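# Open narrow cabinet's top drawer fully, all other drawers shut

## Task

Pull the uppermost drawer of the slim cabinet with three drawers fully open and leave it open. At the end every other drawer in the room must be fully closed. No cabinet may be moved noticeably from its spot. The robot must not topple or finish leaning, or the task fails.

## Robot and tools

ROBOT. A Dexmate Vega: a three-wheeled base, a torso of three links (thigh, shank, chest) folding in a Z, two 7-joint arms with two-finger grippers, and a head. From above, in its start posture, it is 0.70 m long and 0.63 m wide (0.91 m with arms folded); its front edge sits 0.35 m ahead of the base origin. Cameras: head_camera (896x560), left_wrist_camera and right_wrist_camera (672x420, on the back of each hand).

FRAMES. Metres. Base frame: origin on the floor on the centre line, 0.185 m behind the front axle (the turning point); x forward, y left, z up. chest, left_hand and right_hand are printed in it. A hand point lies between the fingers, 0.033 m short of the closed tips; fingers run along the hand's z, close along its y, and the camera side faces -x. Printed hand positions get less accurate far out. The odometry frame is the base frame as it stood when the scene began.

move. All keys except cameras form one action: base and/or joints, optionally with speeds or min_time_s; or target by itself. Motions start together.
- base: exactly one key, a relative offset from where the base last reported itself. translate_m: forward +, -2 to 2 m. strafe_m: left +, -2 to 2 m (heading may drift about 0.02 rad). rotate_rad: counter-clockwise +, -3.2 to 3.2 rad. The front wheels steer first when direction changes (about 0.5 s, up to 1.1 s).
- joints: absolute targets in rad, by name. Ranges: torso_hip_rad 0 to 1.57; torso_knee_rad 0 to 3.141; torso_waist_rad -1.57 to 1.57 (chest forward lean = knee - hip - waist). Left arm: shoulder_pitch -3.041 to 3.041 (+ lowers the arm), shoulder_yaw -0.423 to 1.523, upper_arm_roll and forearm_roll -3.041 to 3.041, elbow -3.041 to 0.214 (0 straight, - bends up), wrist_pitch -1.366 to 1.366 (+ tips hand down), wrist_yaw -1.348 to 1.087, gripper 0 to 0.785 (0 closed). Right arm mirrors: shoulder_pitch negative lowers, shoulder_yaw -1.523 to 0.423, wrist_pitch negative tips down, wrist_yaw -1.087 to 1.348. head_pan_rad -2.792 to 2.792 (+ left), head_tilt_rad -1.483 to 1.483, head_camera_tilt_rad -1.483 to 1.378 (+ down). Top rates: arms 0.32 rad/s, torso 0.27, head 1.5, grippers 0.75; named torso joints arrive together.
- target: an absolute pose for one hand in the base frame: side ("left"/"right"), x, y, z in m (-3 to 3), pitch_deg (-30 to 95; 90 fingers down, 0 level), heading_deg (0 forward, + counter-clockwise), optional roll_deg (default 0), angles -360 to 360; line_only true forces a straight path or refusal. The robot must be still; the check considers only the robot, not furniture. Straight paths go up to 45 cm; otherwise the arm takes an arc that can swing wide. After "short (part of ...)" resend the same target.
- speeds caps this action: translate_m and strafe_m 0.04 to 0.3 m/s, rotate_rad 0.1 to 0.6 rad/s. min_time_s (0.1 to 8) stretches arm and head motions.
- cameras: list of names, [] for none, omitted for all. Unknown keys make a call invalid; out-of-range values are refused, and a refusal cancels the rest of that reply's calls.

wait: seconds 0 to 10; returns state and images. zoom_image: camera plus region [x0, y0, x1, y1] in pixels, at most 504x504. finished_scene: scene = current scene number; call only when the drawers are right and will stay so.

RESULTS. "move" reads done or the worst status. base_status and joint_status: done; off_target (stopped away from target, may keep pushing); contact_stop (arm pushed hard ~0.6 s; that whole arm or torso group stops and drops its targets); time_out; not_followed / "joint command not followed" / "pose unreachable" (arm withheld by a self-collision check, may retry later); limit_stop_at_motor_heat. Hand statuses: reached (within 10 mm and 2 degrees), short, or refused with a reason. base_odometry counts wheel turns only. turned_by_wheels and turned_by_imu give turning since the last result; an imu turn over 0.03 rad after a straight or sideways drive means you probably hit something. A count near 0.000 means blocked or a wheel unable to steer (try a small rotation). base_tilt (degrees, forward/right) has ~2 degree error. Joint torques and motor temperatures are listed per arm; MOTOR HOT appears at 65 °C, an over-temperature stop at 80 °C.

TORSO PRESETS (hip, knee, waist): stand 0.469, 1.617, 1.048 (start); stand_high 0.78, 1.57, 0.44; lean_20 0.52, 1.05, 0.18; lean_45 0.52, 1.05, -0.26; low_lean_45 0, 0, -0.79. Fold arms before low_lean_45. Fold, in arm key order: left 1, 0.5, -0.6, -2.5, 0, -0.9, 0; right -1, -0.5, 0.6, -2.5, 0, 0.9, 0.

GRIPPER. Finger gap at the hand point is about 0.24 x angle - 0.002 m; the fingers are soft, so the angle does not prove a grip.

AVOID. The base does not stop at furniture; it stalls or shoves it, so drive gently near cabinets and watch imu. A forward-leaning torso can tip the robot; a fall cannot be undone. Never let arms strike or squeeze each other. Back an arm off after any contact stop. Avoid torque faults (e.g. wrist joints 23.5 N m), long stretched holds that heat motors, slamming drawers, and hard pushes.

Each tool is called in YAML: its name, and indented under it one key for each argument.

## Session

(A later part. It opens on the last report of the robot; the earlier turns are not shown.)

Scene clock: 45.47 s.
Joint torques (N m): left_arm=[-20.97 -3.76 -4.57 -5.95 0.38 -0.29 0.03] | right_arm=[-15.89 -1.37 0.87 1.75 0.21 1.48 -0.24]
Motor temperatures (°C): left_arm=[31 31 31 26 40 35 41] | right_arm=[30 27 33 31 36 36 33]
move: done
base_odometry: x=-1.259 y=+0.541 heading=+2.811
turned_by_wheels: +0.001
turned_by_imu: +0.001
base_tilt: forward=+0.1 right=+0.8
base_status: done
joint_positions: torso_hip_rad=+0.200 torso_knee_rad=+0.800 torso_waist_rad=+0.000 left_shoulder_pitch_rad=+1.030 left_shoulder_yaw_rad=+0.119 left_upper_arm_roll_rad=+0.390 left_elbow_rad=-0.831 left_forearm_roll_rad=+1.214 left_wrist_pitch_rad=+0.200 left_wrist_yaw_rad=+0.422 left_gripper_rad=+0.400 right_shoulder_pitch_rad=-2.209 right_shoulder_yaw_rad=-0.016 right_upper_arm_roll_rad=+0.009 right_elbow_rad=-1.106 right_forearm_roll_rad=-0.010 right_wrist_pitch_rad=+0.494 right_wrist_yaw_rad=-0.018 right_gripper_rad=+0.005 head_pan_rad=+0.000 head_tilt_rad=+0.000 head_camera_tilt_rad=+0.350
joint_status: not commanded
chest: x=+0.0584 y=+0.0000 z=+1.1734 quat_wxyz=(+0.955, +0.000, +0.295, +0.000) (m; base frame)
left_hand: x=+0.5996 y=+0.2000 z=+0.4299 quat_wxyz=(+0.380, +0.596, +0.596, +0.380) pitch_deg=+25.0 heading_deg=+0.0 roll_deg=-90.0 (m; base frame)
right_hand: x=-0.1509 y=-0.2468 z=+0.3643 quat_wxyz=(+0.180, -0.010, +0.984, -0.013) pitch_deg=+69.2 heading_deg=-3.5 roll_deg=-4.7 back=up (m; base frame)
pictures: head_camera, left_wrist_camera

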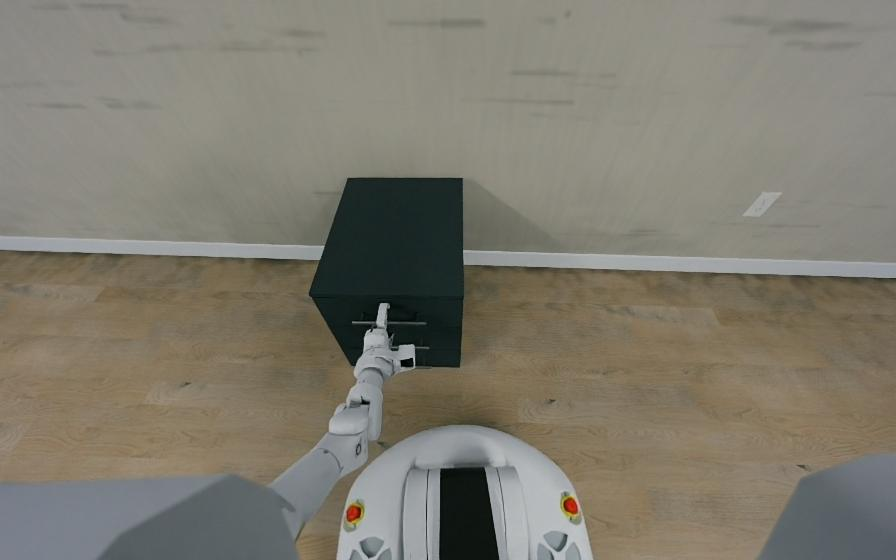

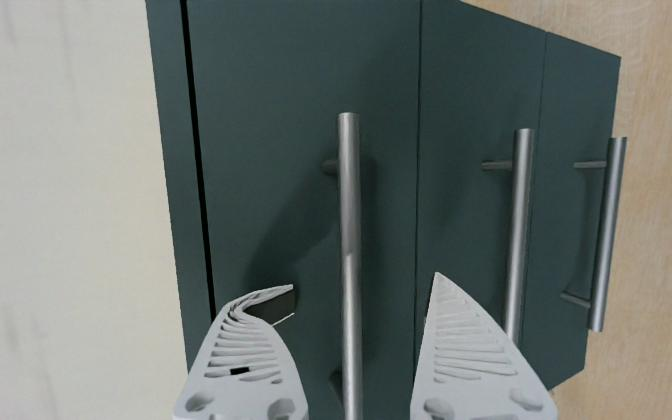

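move:
  base: {"translate_m":-0.012}
  speeds: {"translate_m":0.05}
  cameras: []

move:
  joints: {"left_gripper_rad":0.0}
  cameras: ["left_wrist_camera"]

move:
  base: {"translate_m":-0.1}
  speeds: {"translate_m":0.08}

Scene clock: 46.50 s.
Joint torques (N m): left_arm=[-21.12 -2.89 -4.8 -7.4 0.8 -0.71 2.21] | right_arm=[-16.15 -1.38 0.66 1.58 0.1 1.63 -0.12]
Motor temperatures (°C): left_arm=[31 31 31 26 40 35 41] | right_arm=[30 27 33 31 36 36 33]
move: done
base_odometry: x=-1.248 y=+0.537 heading=+2.812
turned_by_wheels: +0.001
turned_by_imu: +0.000
base_tilt: forward=+0.0 right=+0.7
base_status: done
joint_positions: torso_hip_rad=+0.200 torso_knee_rad=+0.800 torso_waist_rad=+0.000 left_shoulder_pitch_rad=+1.030 left_shoulder_yaw_rad=+0.119 left_upper_arm_roll_rad=+0.390 left_elbow_rad=-0.831 left_forearm_roll_rad=+1.214 left_wrist_pitch_rad=+0.200 left_wrist_yaw_rad=+0.421 left_gripper_rad=+0.400 right_shoulder_pitch_rad=-2.209 right_shoulder_yaw_rad=-0.016 right_upper_arm_roll_rad=+0.009 right_elbow_rad=-1.106 right_forearm_roll_rad=-0.010 right_wrist_pitch_rad=+0.494 right_wrist_yaw_rad=-0.018 right_gripper_rad=+0.005 head_pan_rad=+0.000 head_tilt_rad=+0.000 head_camera_tilt_rad=+0.350
joint_status: not commanded
chest: x=+0.0585 y=+0.0000 z=+1.1734 quat_wxyz=(+0.955, +0.000, +0.296, +0.000) (m; base frame)
left_hand: x=+0.5994 y=+0.2001 z=+0.4295 quat_wxyz=(+0.380, +0.597, +0.597, +0.380) pitch_deg=+25.1 heading_deg=+0.0 roll_deg=-90.0 (m; base frame)
right_hand: x=-0.1509 y=-0.2468 z=+0.3643 quat_wxyz=(+0.180, -0.010, +0.984, -0.013) pitch_deg=+69.2 heading_deg=-3.5 roll_deg=-4.7 back=up (m; base frame)
pictures: none
No camera images: "cameras" was empty.

Scene clock: 47.47 s.
Joint torques (N m): left_arm=[-7.12 -2.55 -2.88 -1.86 -0.14 -0.25 -0.4] | right_arm=[-16.39 -0.65 0.28 1.42 0.24 1.72 -0.07]
Motor temperatures (°C): left_arm=[31 31 31 26 40 35 41] | right_arm=[30 27 33 31 36 36 33]
move: done
base_odometry: x=-1.248 y=+0.537 heading=+2.812
turned_by_wheels: +0.000
turned_by_imu: +0.000
base_tilt: forward=+0.1 right=+0.8
base_status: not commanded
joint_positions: torso_hip_rad=+0.200 torso_knee_rad=+0.800 torso_waist_rad=+0.000 left_shoulder_pitch_rad=+1.030 left_shoulder_yaw_rad=+0.119 left_upper_arm_roll_rad=+0.390 left_elbow_rad=-0.832 left_forearm_roll_rad=+1.214 left_wrist_pitch_rad=+0.200 left_wrist_yaw_rad=+0.422 left_gripper_rad=+0.000 right_shoulder_pitch_rad=-2.209 right_shoulder_yaw_rad=-0.016 right_upper_arm_roll_rad=+0.009 right_elbow_rad=-1.106 right_forearm_roll_rad=-0.010 right_wrist_pitch_rad=+0.494 right_wrist_yaw_rad=-0.018 right_gripper_rad=+0.005 head_pan_rad=+0.000 head_tilt_rad=+0.000 head_camera_tilt_rad=+0.350
joint_status: all done
chest: x=+0.0585 y=+0.0000 z=+1.1734 quat_wxyz=(+0.955, +0.000, +0.295, +0.000) (m; base frame)
left_hand: x=+0.6002 y=+0.2000 z=+0.4305 quat_wxyz=(+0.380, +0.596, +0.596, +0.380) pitch_deg=+24.9 heading_deg=+0.0 roll_deg=-90.0 (m; base frame)
right_hand: x=-0.1508 y=-0.2468 z=+0.3643 quat_wxyz=(+0.180, -0.010, +0.984, -0.013) pitch_deg=+69.2 heading_deg=-3.5 roll_deg=-4.7 back=up (m; base frame)
pictures: left_wrist_camera

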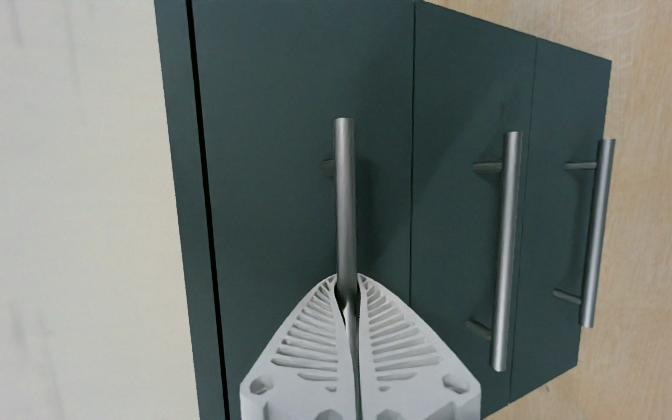

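Scene clock: 49.43 s.
Joint torques (N m): left_arm=[-2.48 -3.63 0.28 -3.25 0.43 -2.05 -0.61] | right_arm=[-16.39 -1.38 0.41 1.1 0.25 0.85 -0.09]
Motor temperatures (°C): left_arm=[31 31 31 26 40 35 41] | right_arm=[30 27 33 31 36 36 33]
move: done
base_odometry: x=-1.153 y=+0.504 heading=+2.811
turned_by_wheels: -0.001
turned_by_imu: -0.002
base_tilt: forward=+0.1 right=+0.8
base_status: done
joint_positions: torso_hip_rad=+0.200 torso_knee_rad=+0.800 torso_waist_rad=+0.000 left_shoulder_pitch_rad=+1.030 left_shoulder_yaw_rad=+0.119 left_upper_arm_roll_rad=+0.389 left_elbow_rad=-0.832 left_forearm_roll_rad=+1.214 left_wrist_pitch_rad=+0.200 left_wrist_yaw_rad=+0.422 left_gripper_rad=+0.000 right_shoulder_pitch_rad=-2.209 right_shoulder_yaw_rad=-0.016 right_upper_arm_roll_rad=+0.009 right_elbow_rad=-1.106 right_forearm_roll_rad=-0.010 right_wrist_pitch_rad=+0.494 right_wrist_yaw_rad=-0.018 right_gripper_rad=+0.005 head_pan_rad=+0.000 head_tilt_rad=+0.000 head_camera_tilt_rad=+0.350
joint_status: not commanded
chest: x=+0.0584 y=+0.0000 z=+1.1734 quat_wxyz=(+0.955, +0.000, +0.295, +0.000) (m; base frame)
left_hand: x=+0.6003 y=+0.2003 z=+0.4306 quat_wxyz=(+0.380, +0.596, +0.596, +0.380) pitch_deg=+24.9 heading_deg=+0.0 roll_deg=-90.0 (m; base frame)
right_hand: x=-0.1508 y=-0.2468 z=+0.3643 quat_wxyz=(+0.180, -0.010, +0.984, -0.013) pitch_deg=+69.2 heading_deg=-3.5 roll_deg=-4.7 back=up (m; base frame)
pictures: head_camera, left_wrist_camera, right_wrist_camera

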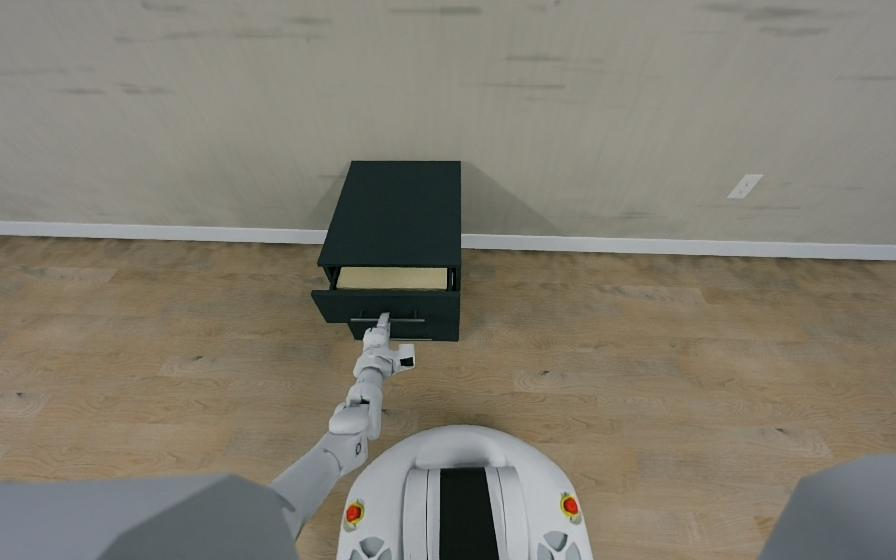

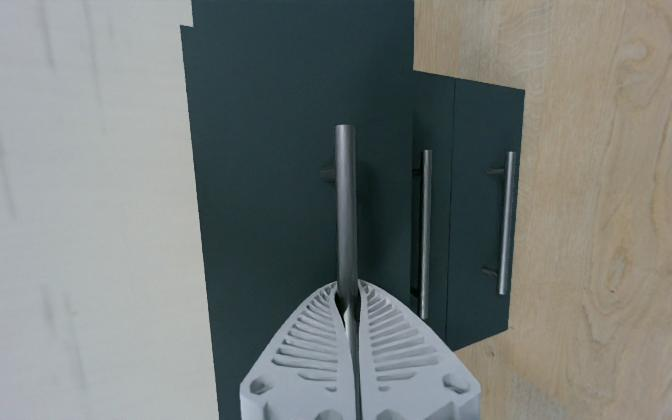

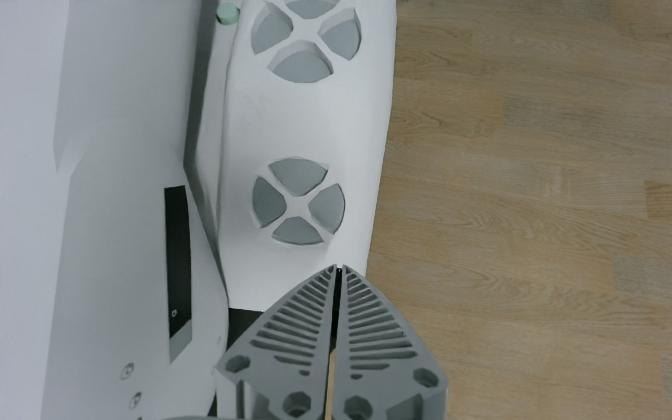

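Excellent. Keep pulling.

move:
  base: {"translate_m":-0.22}
  speeds: {"translate_m":0.1}
  cameras: ["head_camera","left_wrist_camera"]

move:
  base: {"translate_m":-0.08}
  speeds: {"translate_m":0.06}
  cameras: ["head_camera","left_wrist_camera"]

Scene clock: 52.83 s.
Joint torques (N m): left_arm=[-3.16 -6.52 4.65 -3.41 1.47 -3.93 -0.23] | right_arm=[-17.92 -1.41 0.14 1.58 0.11 1.66 -0.18]
Motor temperatures (°C): left_arm=[31 31 31 26 40 35 41] | right_arm=[30 27 33 31 36 36 33]
move: done
base_odometry: x=-0.945 y=+0.433 heading=+2.812
turned_by_wheels: +0.001
turned_by_imu: +0.004
base_tilt: forward=+0.0 right=+0.8
base_status: done
joint_positions: torso_hip_rad=+0.200 torso_knee_rad=+0.800 torso_waist_rad=+0.000 left_shoulder_pitch_rad=+1.030 left_shoulder_yaw_rad=+0.120 left_upper_arm_roll_rad=+0.389 left_elbow_rad=-0.831 left_forearm_roll_rad=+1.214 left_wrist_pitch_rad=+0.201 left_wrist_yaw_rad=+0.422 left_gripper_rad=+0.000 right_shoulder_pitch_rad=-2.209 right_shoulder_yaw_rad=-0.016 right_upper_arm_roll_rad=+0.009 right_elbow_rad=-1.106 right_forearm_roll_rad=-0.010 right_wrist_pitch_rad=+0.494 right_wrist_yaw_rad=-0.018 right_gripper_rad=+0.005 head_pan_rad=+0.000 head_tilt_rad=+0.000 head_camera_tilt_rad=+0.350
joint_status: not commanded
chest: x=+0.0584 y=+0.0000 z=+1.1734 quat_wxyz=(+0.955, +0.000, +0.295, +0.000) (m; base frame)
left_hand: x=+0.6003 y=+0.2009 z=+0.4305 quat_wxyz=(+0.380, +0.596, +0.596, +0.381) pitch_deg=+24.9 heading_deg=+0.1 roll_deg=-89.9 (m; base frame)
right_hand: x=-0.1508 y=-0.2468 z=+0.3643 quat_wxyz=(+0.180, -0.010, +0.984, -0.013) pitch_deg=+69.2 heading_deg=-3.5 roll_deg=-4.7 back=up (m; base frame)
pictures: head_camera, left_wrist_camera

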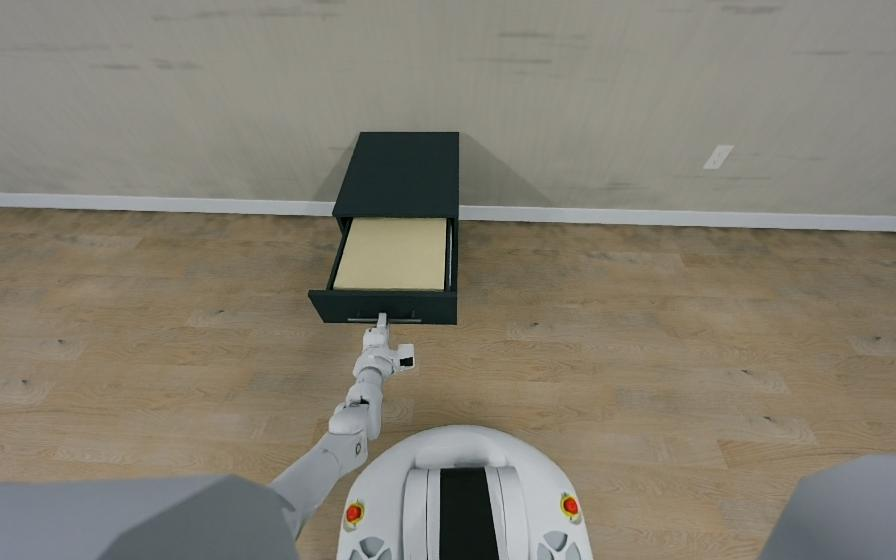

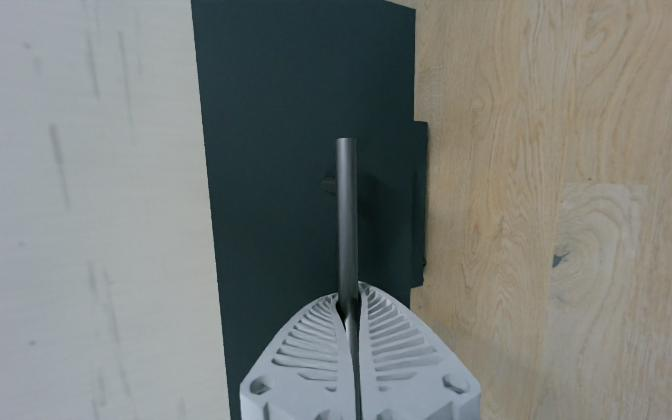

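Scene clock: 54.77 s.
Joint torques (N m): left_arm=[3.86 -4.82 5.06 4.06 -0.47 -1.77 -3.01] | right_arm=[-16.5 -1.18 0.61 1.45 0.14 1.47 -0.07]
Motor temperatures (°C): left_arm=[31 31 31 26 40 35 41] | right_arm=[30 27 33 31 36 36 33]
move: done
base_odometry: x=-0.869 y=+0.408 heading=+2.813
turned_by_wheels: +0.001
turned_by_imu: +0.001
base_tilt: forward=+0.0 right=+0.8
base_status: done
joint_positions: torso_hip_rad=+0.200 torso_knee_rad=+0.800 torso_waist_rad=+0.000 left_shoulder_pitch_rad=+1.029 left_shoulder_yaw_rad=+0.120 left_upper_arm_roll_rad=+0.389 left_elbow_rad=-0.832 left_forearm_roll_rad=+1.214 left_wrist_pitch_rad=+0.200 left_wrist_yaw_rad=+0.423 left_gripper_rad=+0.000 right_shoulder_pitch_rad=-2.209 right_shoulder_yaw_rad=-0.016 right_upper_arm_roll_rad=+0.009 right_elbow_rad=-1.106 right_forearm_roll_rad=-0.010 right_wrist_pitch_rad=+0.494 right_wrist_yaw_rad=-0.018 right_gripper_rad=+0.005 head_pan_rad=+0.000 head_tilt_rad=+0.000 head_camera_tilt_rad=+0.350
joint_status: not commanded
chest: x=+0.0583 y=+0.0000 z=+1.1734 quat_wxyz=(+0.955, +0.000, +0.295, +0.000) (m; base frame)
left_hand: x=+0.6010 y=+0.2004 z=+0.4315 quat_wxyz=(+0.381, +0.596, +0.596, +0.381) pitch_deg=+24.8 heading_deg=+0.0 roll_deg=-90.0 (m; base frame)
right_hand: x=-0.1508 y=-0.2468 z=+0.3643 quat_wxyz=(+0.180, -0.010, +0.983, -0.013) pitch_deg=+69.2 heading_deg=-3.5 roll_deg=-4.7 back=up (m; base frame)
pictures: head_camera, left_wrist_camera

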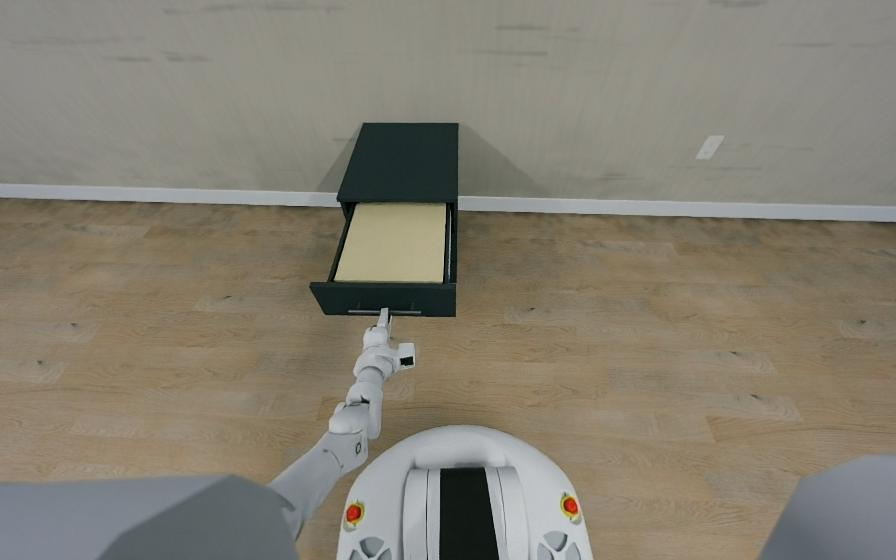

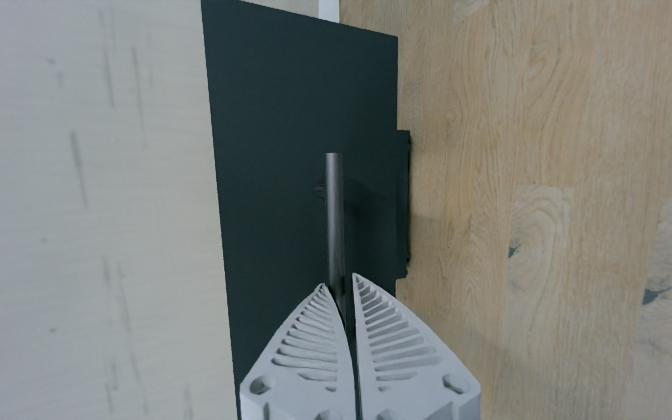

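move:
  joints: {"left_gripper_rad":0.3}
  cameras: []

move:
  base: {"translate_m":-0.15}
  joints: {"head_pan_rad":2.0,"head_camera_tilt_rad":0.2}
  cameras: ["head_camera","left_wrist_camera"]

zoom_image:
  camera: "left_wrist_camera"
  region: [100, 0, 600, 400]

move:
  joints: {"head_pan_rad":2.75}
  cameras: ["head_camera"]

Scene clock: 56.00 s.
Joint torques (N m): left_arm=[-4.59 -4.75 0.98 -5.09 0.11 0.57 0.99] | right_arm=[-16.74 -1.64 0.71 0.95 0.08 1.58 0.04]
Motor temperatures (°C): left_arm=[31 31 31 26 40 35 41] | right_arm=[30 27 33 31 36 36 33]
move: done
base_odometry: x=-0.869 y=+0.408 heading=+2.813
turned_by_wheels: +0.000
turned_by_imu: +0.000
base_tilt: forward=+0.0 right=+0.7
base_status: not commanded
joint_positions: torso_hip_rad=+0.200 torso_knee_rad=+0.800 torso_waist_rad=+0.000 left_shoulder_pitch_rad=+1.030 left_shoulder_yaw_rad=+0.120 left_upper_arm_roll_rad=+0.389 left_elbow_rad=-0.831 left_forearm_roll_rad=+1.214 left_wrist_pitch_rad=+0.200 left_wrist_yaw_rad=+0.422 left_gripper_rad=+0.300 right_shoulder_pitch_rad=-2.209 right_shoulder_yaw_rad=-0.016 right_upper_arm_roll_rad=+0.009 right_elbow_rad=-1.106 right_forearm_roll_rad=-0.010 right_wrist_pitch_rad=+0.494 right_wrist_yaw_rad=-0.018 right_gripper_rad=+0.005 head_pan_rad=+0.000 head_tilt_rad=+0.000 head_camera_tilt_rad=+0.350
joint_status: all done
chest: x=+0.0585 y=+0.0000 z=+1.1734 quat_wxyz=(+0.955, +0.000, +0.295, +0.000) (m; base frame)
left_hand: x=+0.6001 y=+0.2002 z=+0.4302 quat_wxyz=(+0.380, +0.596, +0.596, +0.380) pitch_deg=+25.0 heading_deg=+0.0 roll_deg=-90.0 (m; base frame)
right_hand: x=-0.1508 y=-0.2468 z=+0.3643 quat_wxyz=(+0.180, -0.010, +0.984, -0.013) pitch_deg=+69.2 heading_deg=-3.5 roll_deg=-4.7 back=up (m; base frame)
pictures: none
No camera images: "cameras" was empty.

Scene clock: 58.00 s.
Joint torques (N m): left_arm=[-7.7 -4.51 0.55 -3.86 0.29 0.22 0.9] | right_arm=[-16.15 -0.42 0.61 1.55 0 1.34 -0.07]
Motor temperatures (°C): left_arm=[31 31 31 26 40 35 41] | right_arm=[30 27 33 31 36 36 33]
move: done
base_odometry: x=-0.727 y=+0.360 heading=+2.814
turned_by_wheels: +0.001
turned_by_imu: +0.001
base_tilt: forward=+0.0 right=+0.7
base_status: done
joint_positions: torso_hip_rad=+0.200 torso_knee_rad=+0.800 torso_waist_rad=+0.000 left_shoulder_pitch_rad=+1.030 left_shoulder_yaw_rad=+0.119 left_upper_arm_roll_rad=+0.389 left_elbow_rad=-0.831 left_forearm_roll_rad=+1.214 left_wrist_pitch_rad=+0.200 left_wrist_yaw_rad=+0.422 left_gripper_rad=+0.300 right_shoulder_pitch_rad=-2.209 right_shoulder_yaw_rad=-0.016 right_upper_arm_roll_rad=+0.009 right_elbow_rad=-1.106 right_forearm_roll_rad=-0.010 right_wrist_pitch_rad=+0.494 right_wrist_yaw_rad=-0.018 right_gripper_rad=+0.005 head_pan_rad=+2.000 head_tilt_rad=+0.000 head_camera_tilt_rad=+0.200
joint_status: all done
chest: x=+0.0585 y=+0.0000 z=+1.1734 quat_wxyz=(+0.955, +0.000, +0.296, +0.000) (m; base frame)
left_hand: x=+0.6000 y=+0.2002 z=+0.4301 quat_wxyz=(+0.380, +0.596, +0.596, +0.380) pitch_deg=+25.0 heading_deg=+0.0 roll_deg=-90.0 (m; base frame)
right_hand: x=-0.1508 y=-0.2468 z=+0.3643 quat_wxyz=(+0.180, -0.010, +0.984, -0.013) pitch_deg=+69.2 heading_deg=-3.5 roll_deg=-4.7 back=up (m; base frame)
pictures: head_camera, left_wrist_camera

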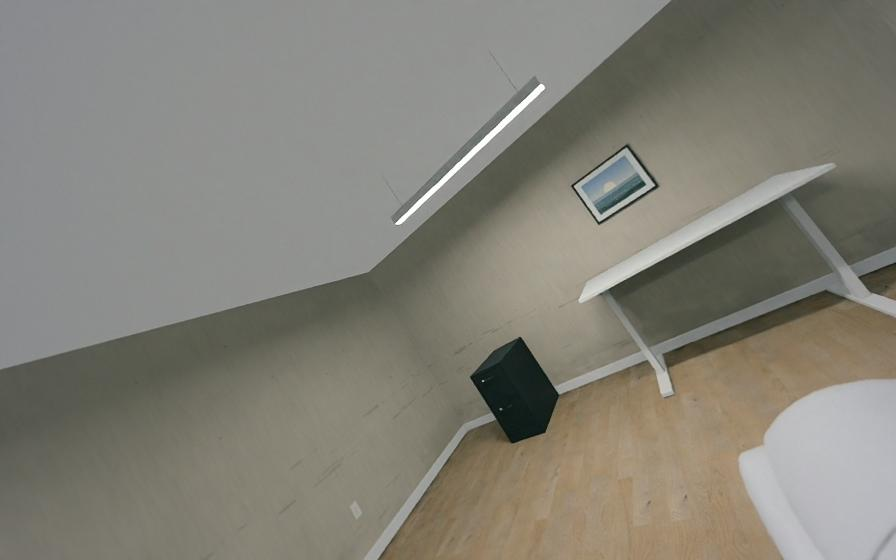

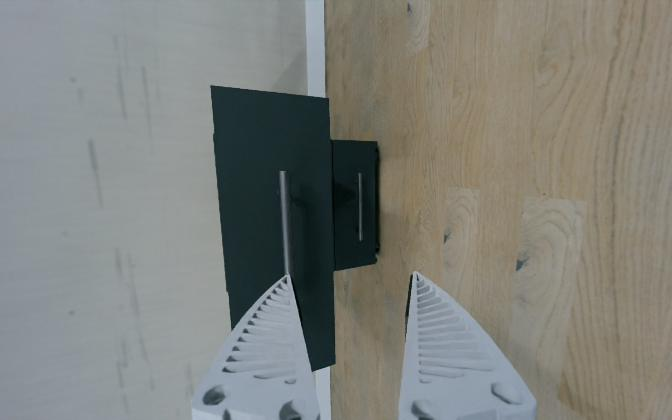

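Scaled by 1.008 from the camera's 672x420 image, which has a finer 960x600 frame.

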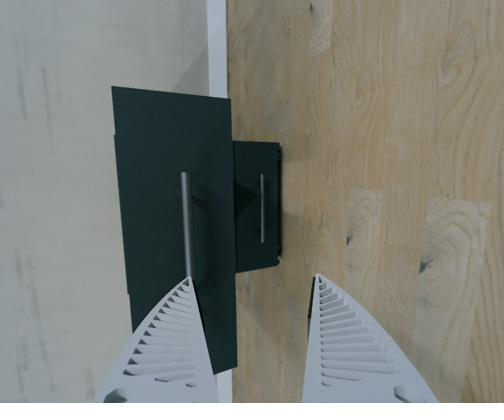

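Scene clock: 59.17 s.
Joint torques (N m): left_arm=[-7.76 -3.18 0.5 -3.64 0.23 0.12 1.01] | right_arm=[-17.76 -1.39 0.35 1.68 0.22 1.29 -0.04]
Motor temperatures (°C): left_arm=[31 31 31 26 40 35 41] | right_arm=[30 27 33 31 36 36 33]
move: done
base_odometry: x=-0.727 y=+0.360 heading=+2.814
turned_by_wheels: +0.000
turned_by_imu: +0.000
base_tilt: forward=+0.1 right=+0.8
base_status: not commanded
joint_positions: torso_hip_rad=+0.200 torso_knee_rad=+0.800 torso_waist_rad=+0.000 left_shoulder_pitch_rad=+1.030 left_shoulder_yaw_rad=+0.119 left_upper_arm_roll_rad=+0.389 left_elbow_rad=-0.831 left_forearm_roll_rad=+1.214 left_wrist_pitch_rad=+0.200 left_wrist_yaw_rad=+0.422 left_gripper_rad=+0.300 right_shoulder_pitch_rad=-2.209 right_shoulder_yaw_rad=-0.016 right_upper_arm_roll_rad=+0.009 right_elbow_rad=-1.106 right_forearm_roll_rad=-0.010 right_wrist_pitch_rad=+0.494 right_wrist_yaw_rad=-0.018 right_gripper_rad=+0.005 head_pan_rad=+2.750 head_tilt_rad=+0.000 head_camera_tilt_rad=+0.200
joint_status: all done
chest: x=+0.0585 y=+0.0000 z=+1.1734 quat_wxyz=(+0.955, +0.000, +0.296, +0.000) (m; base frame)
left_hand: x=+0.6000 y=+0.2002 z=+0.4301 quat_wxyz=(+0.380, +0.596, +0.596, +0.380) pitch_deg=+25.0 heading_deg=+0.0 roll_deg=-90.0 (m; base frame)
right_hand: x=-0.1508 y=-0.2468 z=+0.3643 quat_wxyz=(+0.180, -0.010, +0.984, -0.013) pitch_deg=+69.2 heading_deg=-3.5 roll_deg=-4.7 back=up (m; base frame)
pictures: head_camera

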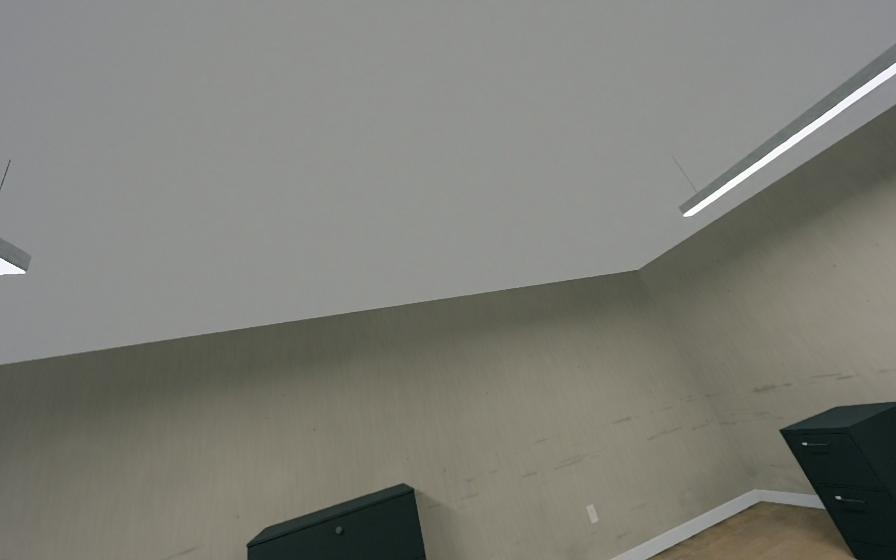

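finished_scene:
  scene: 2

The scene is finished: the task was done.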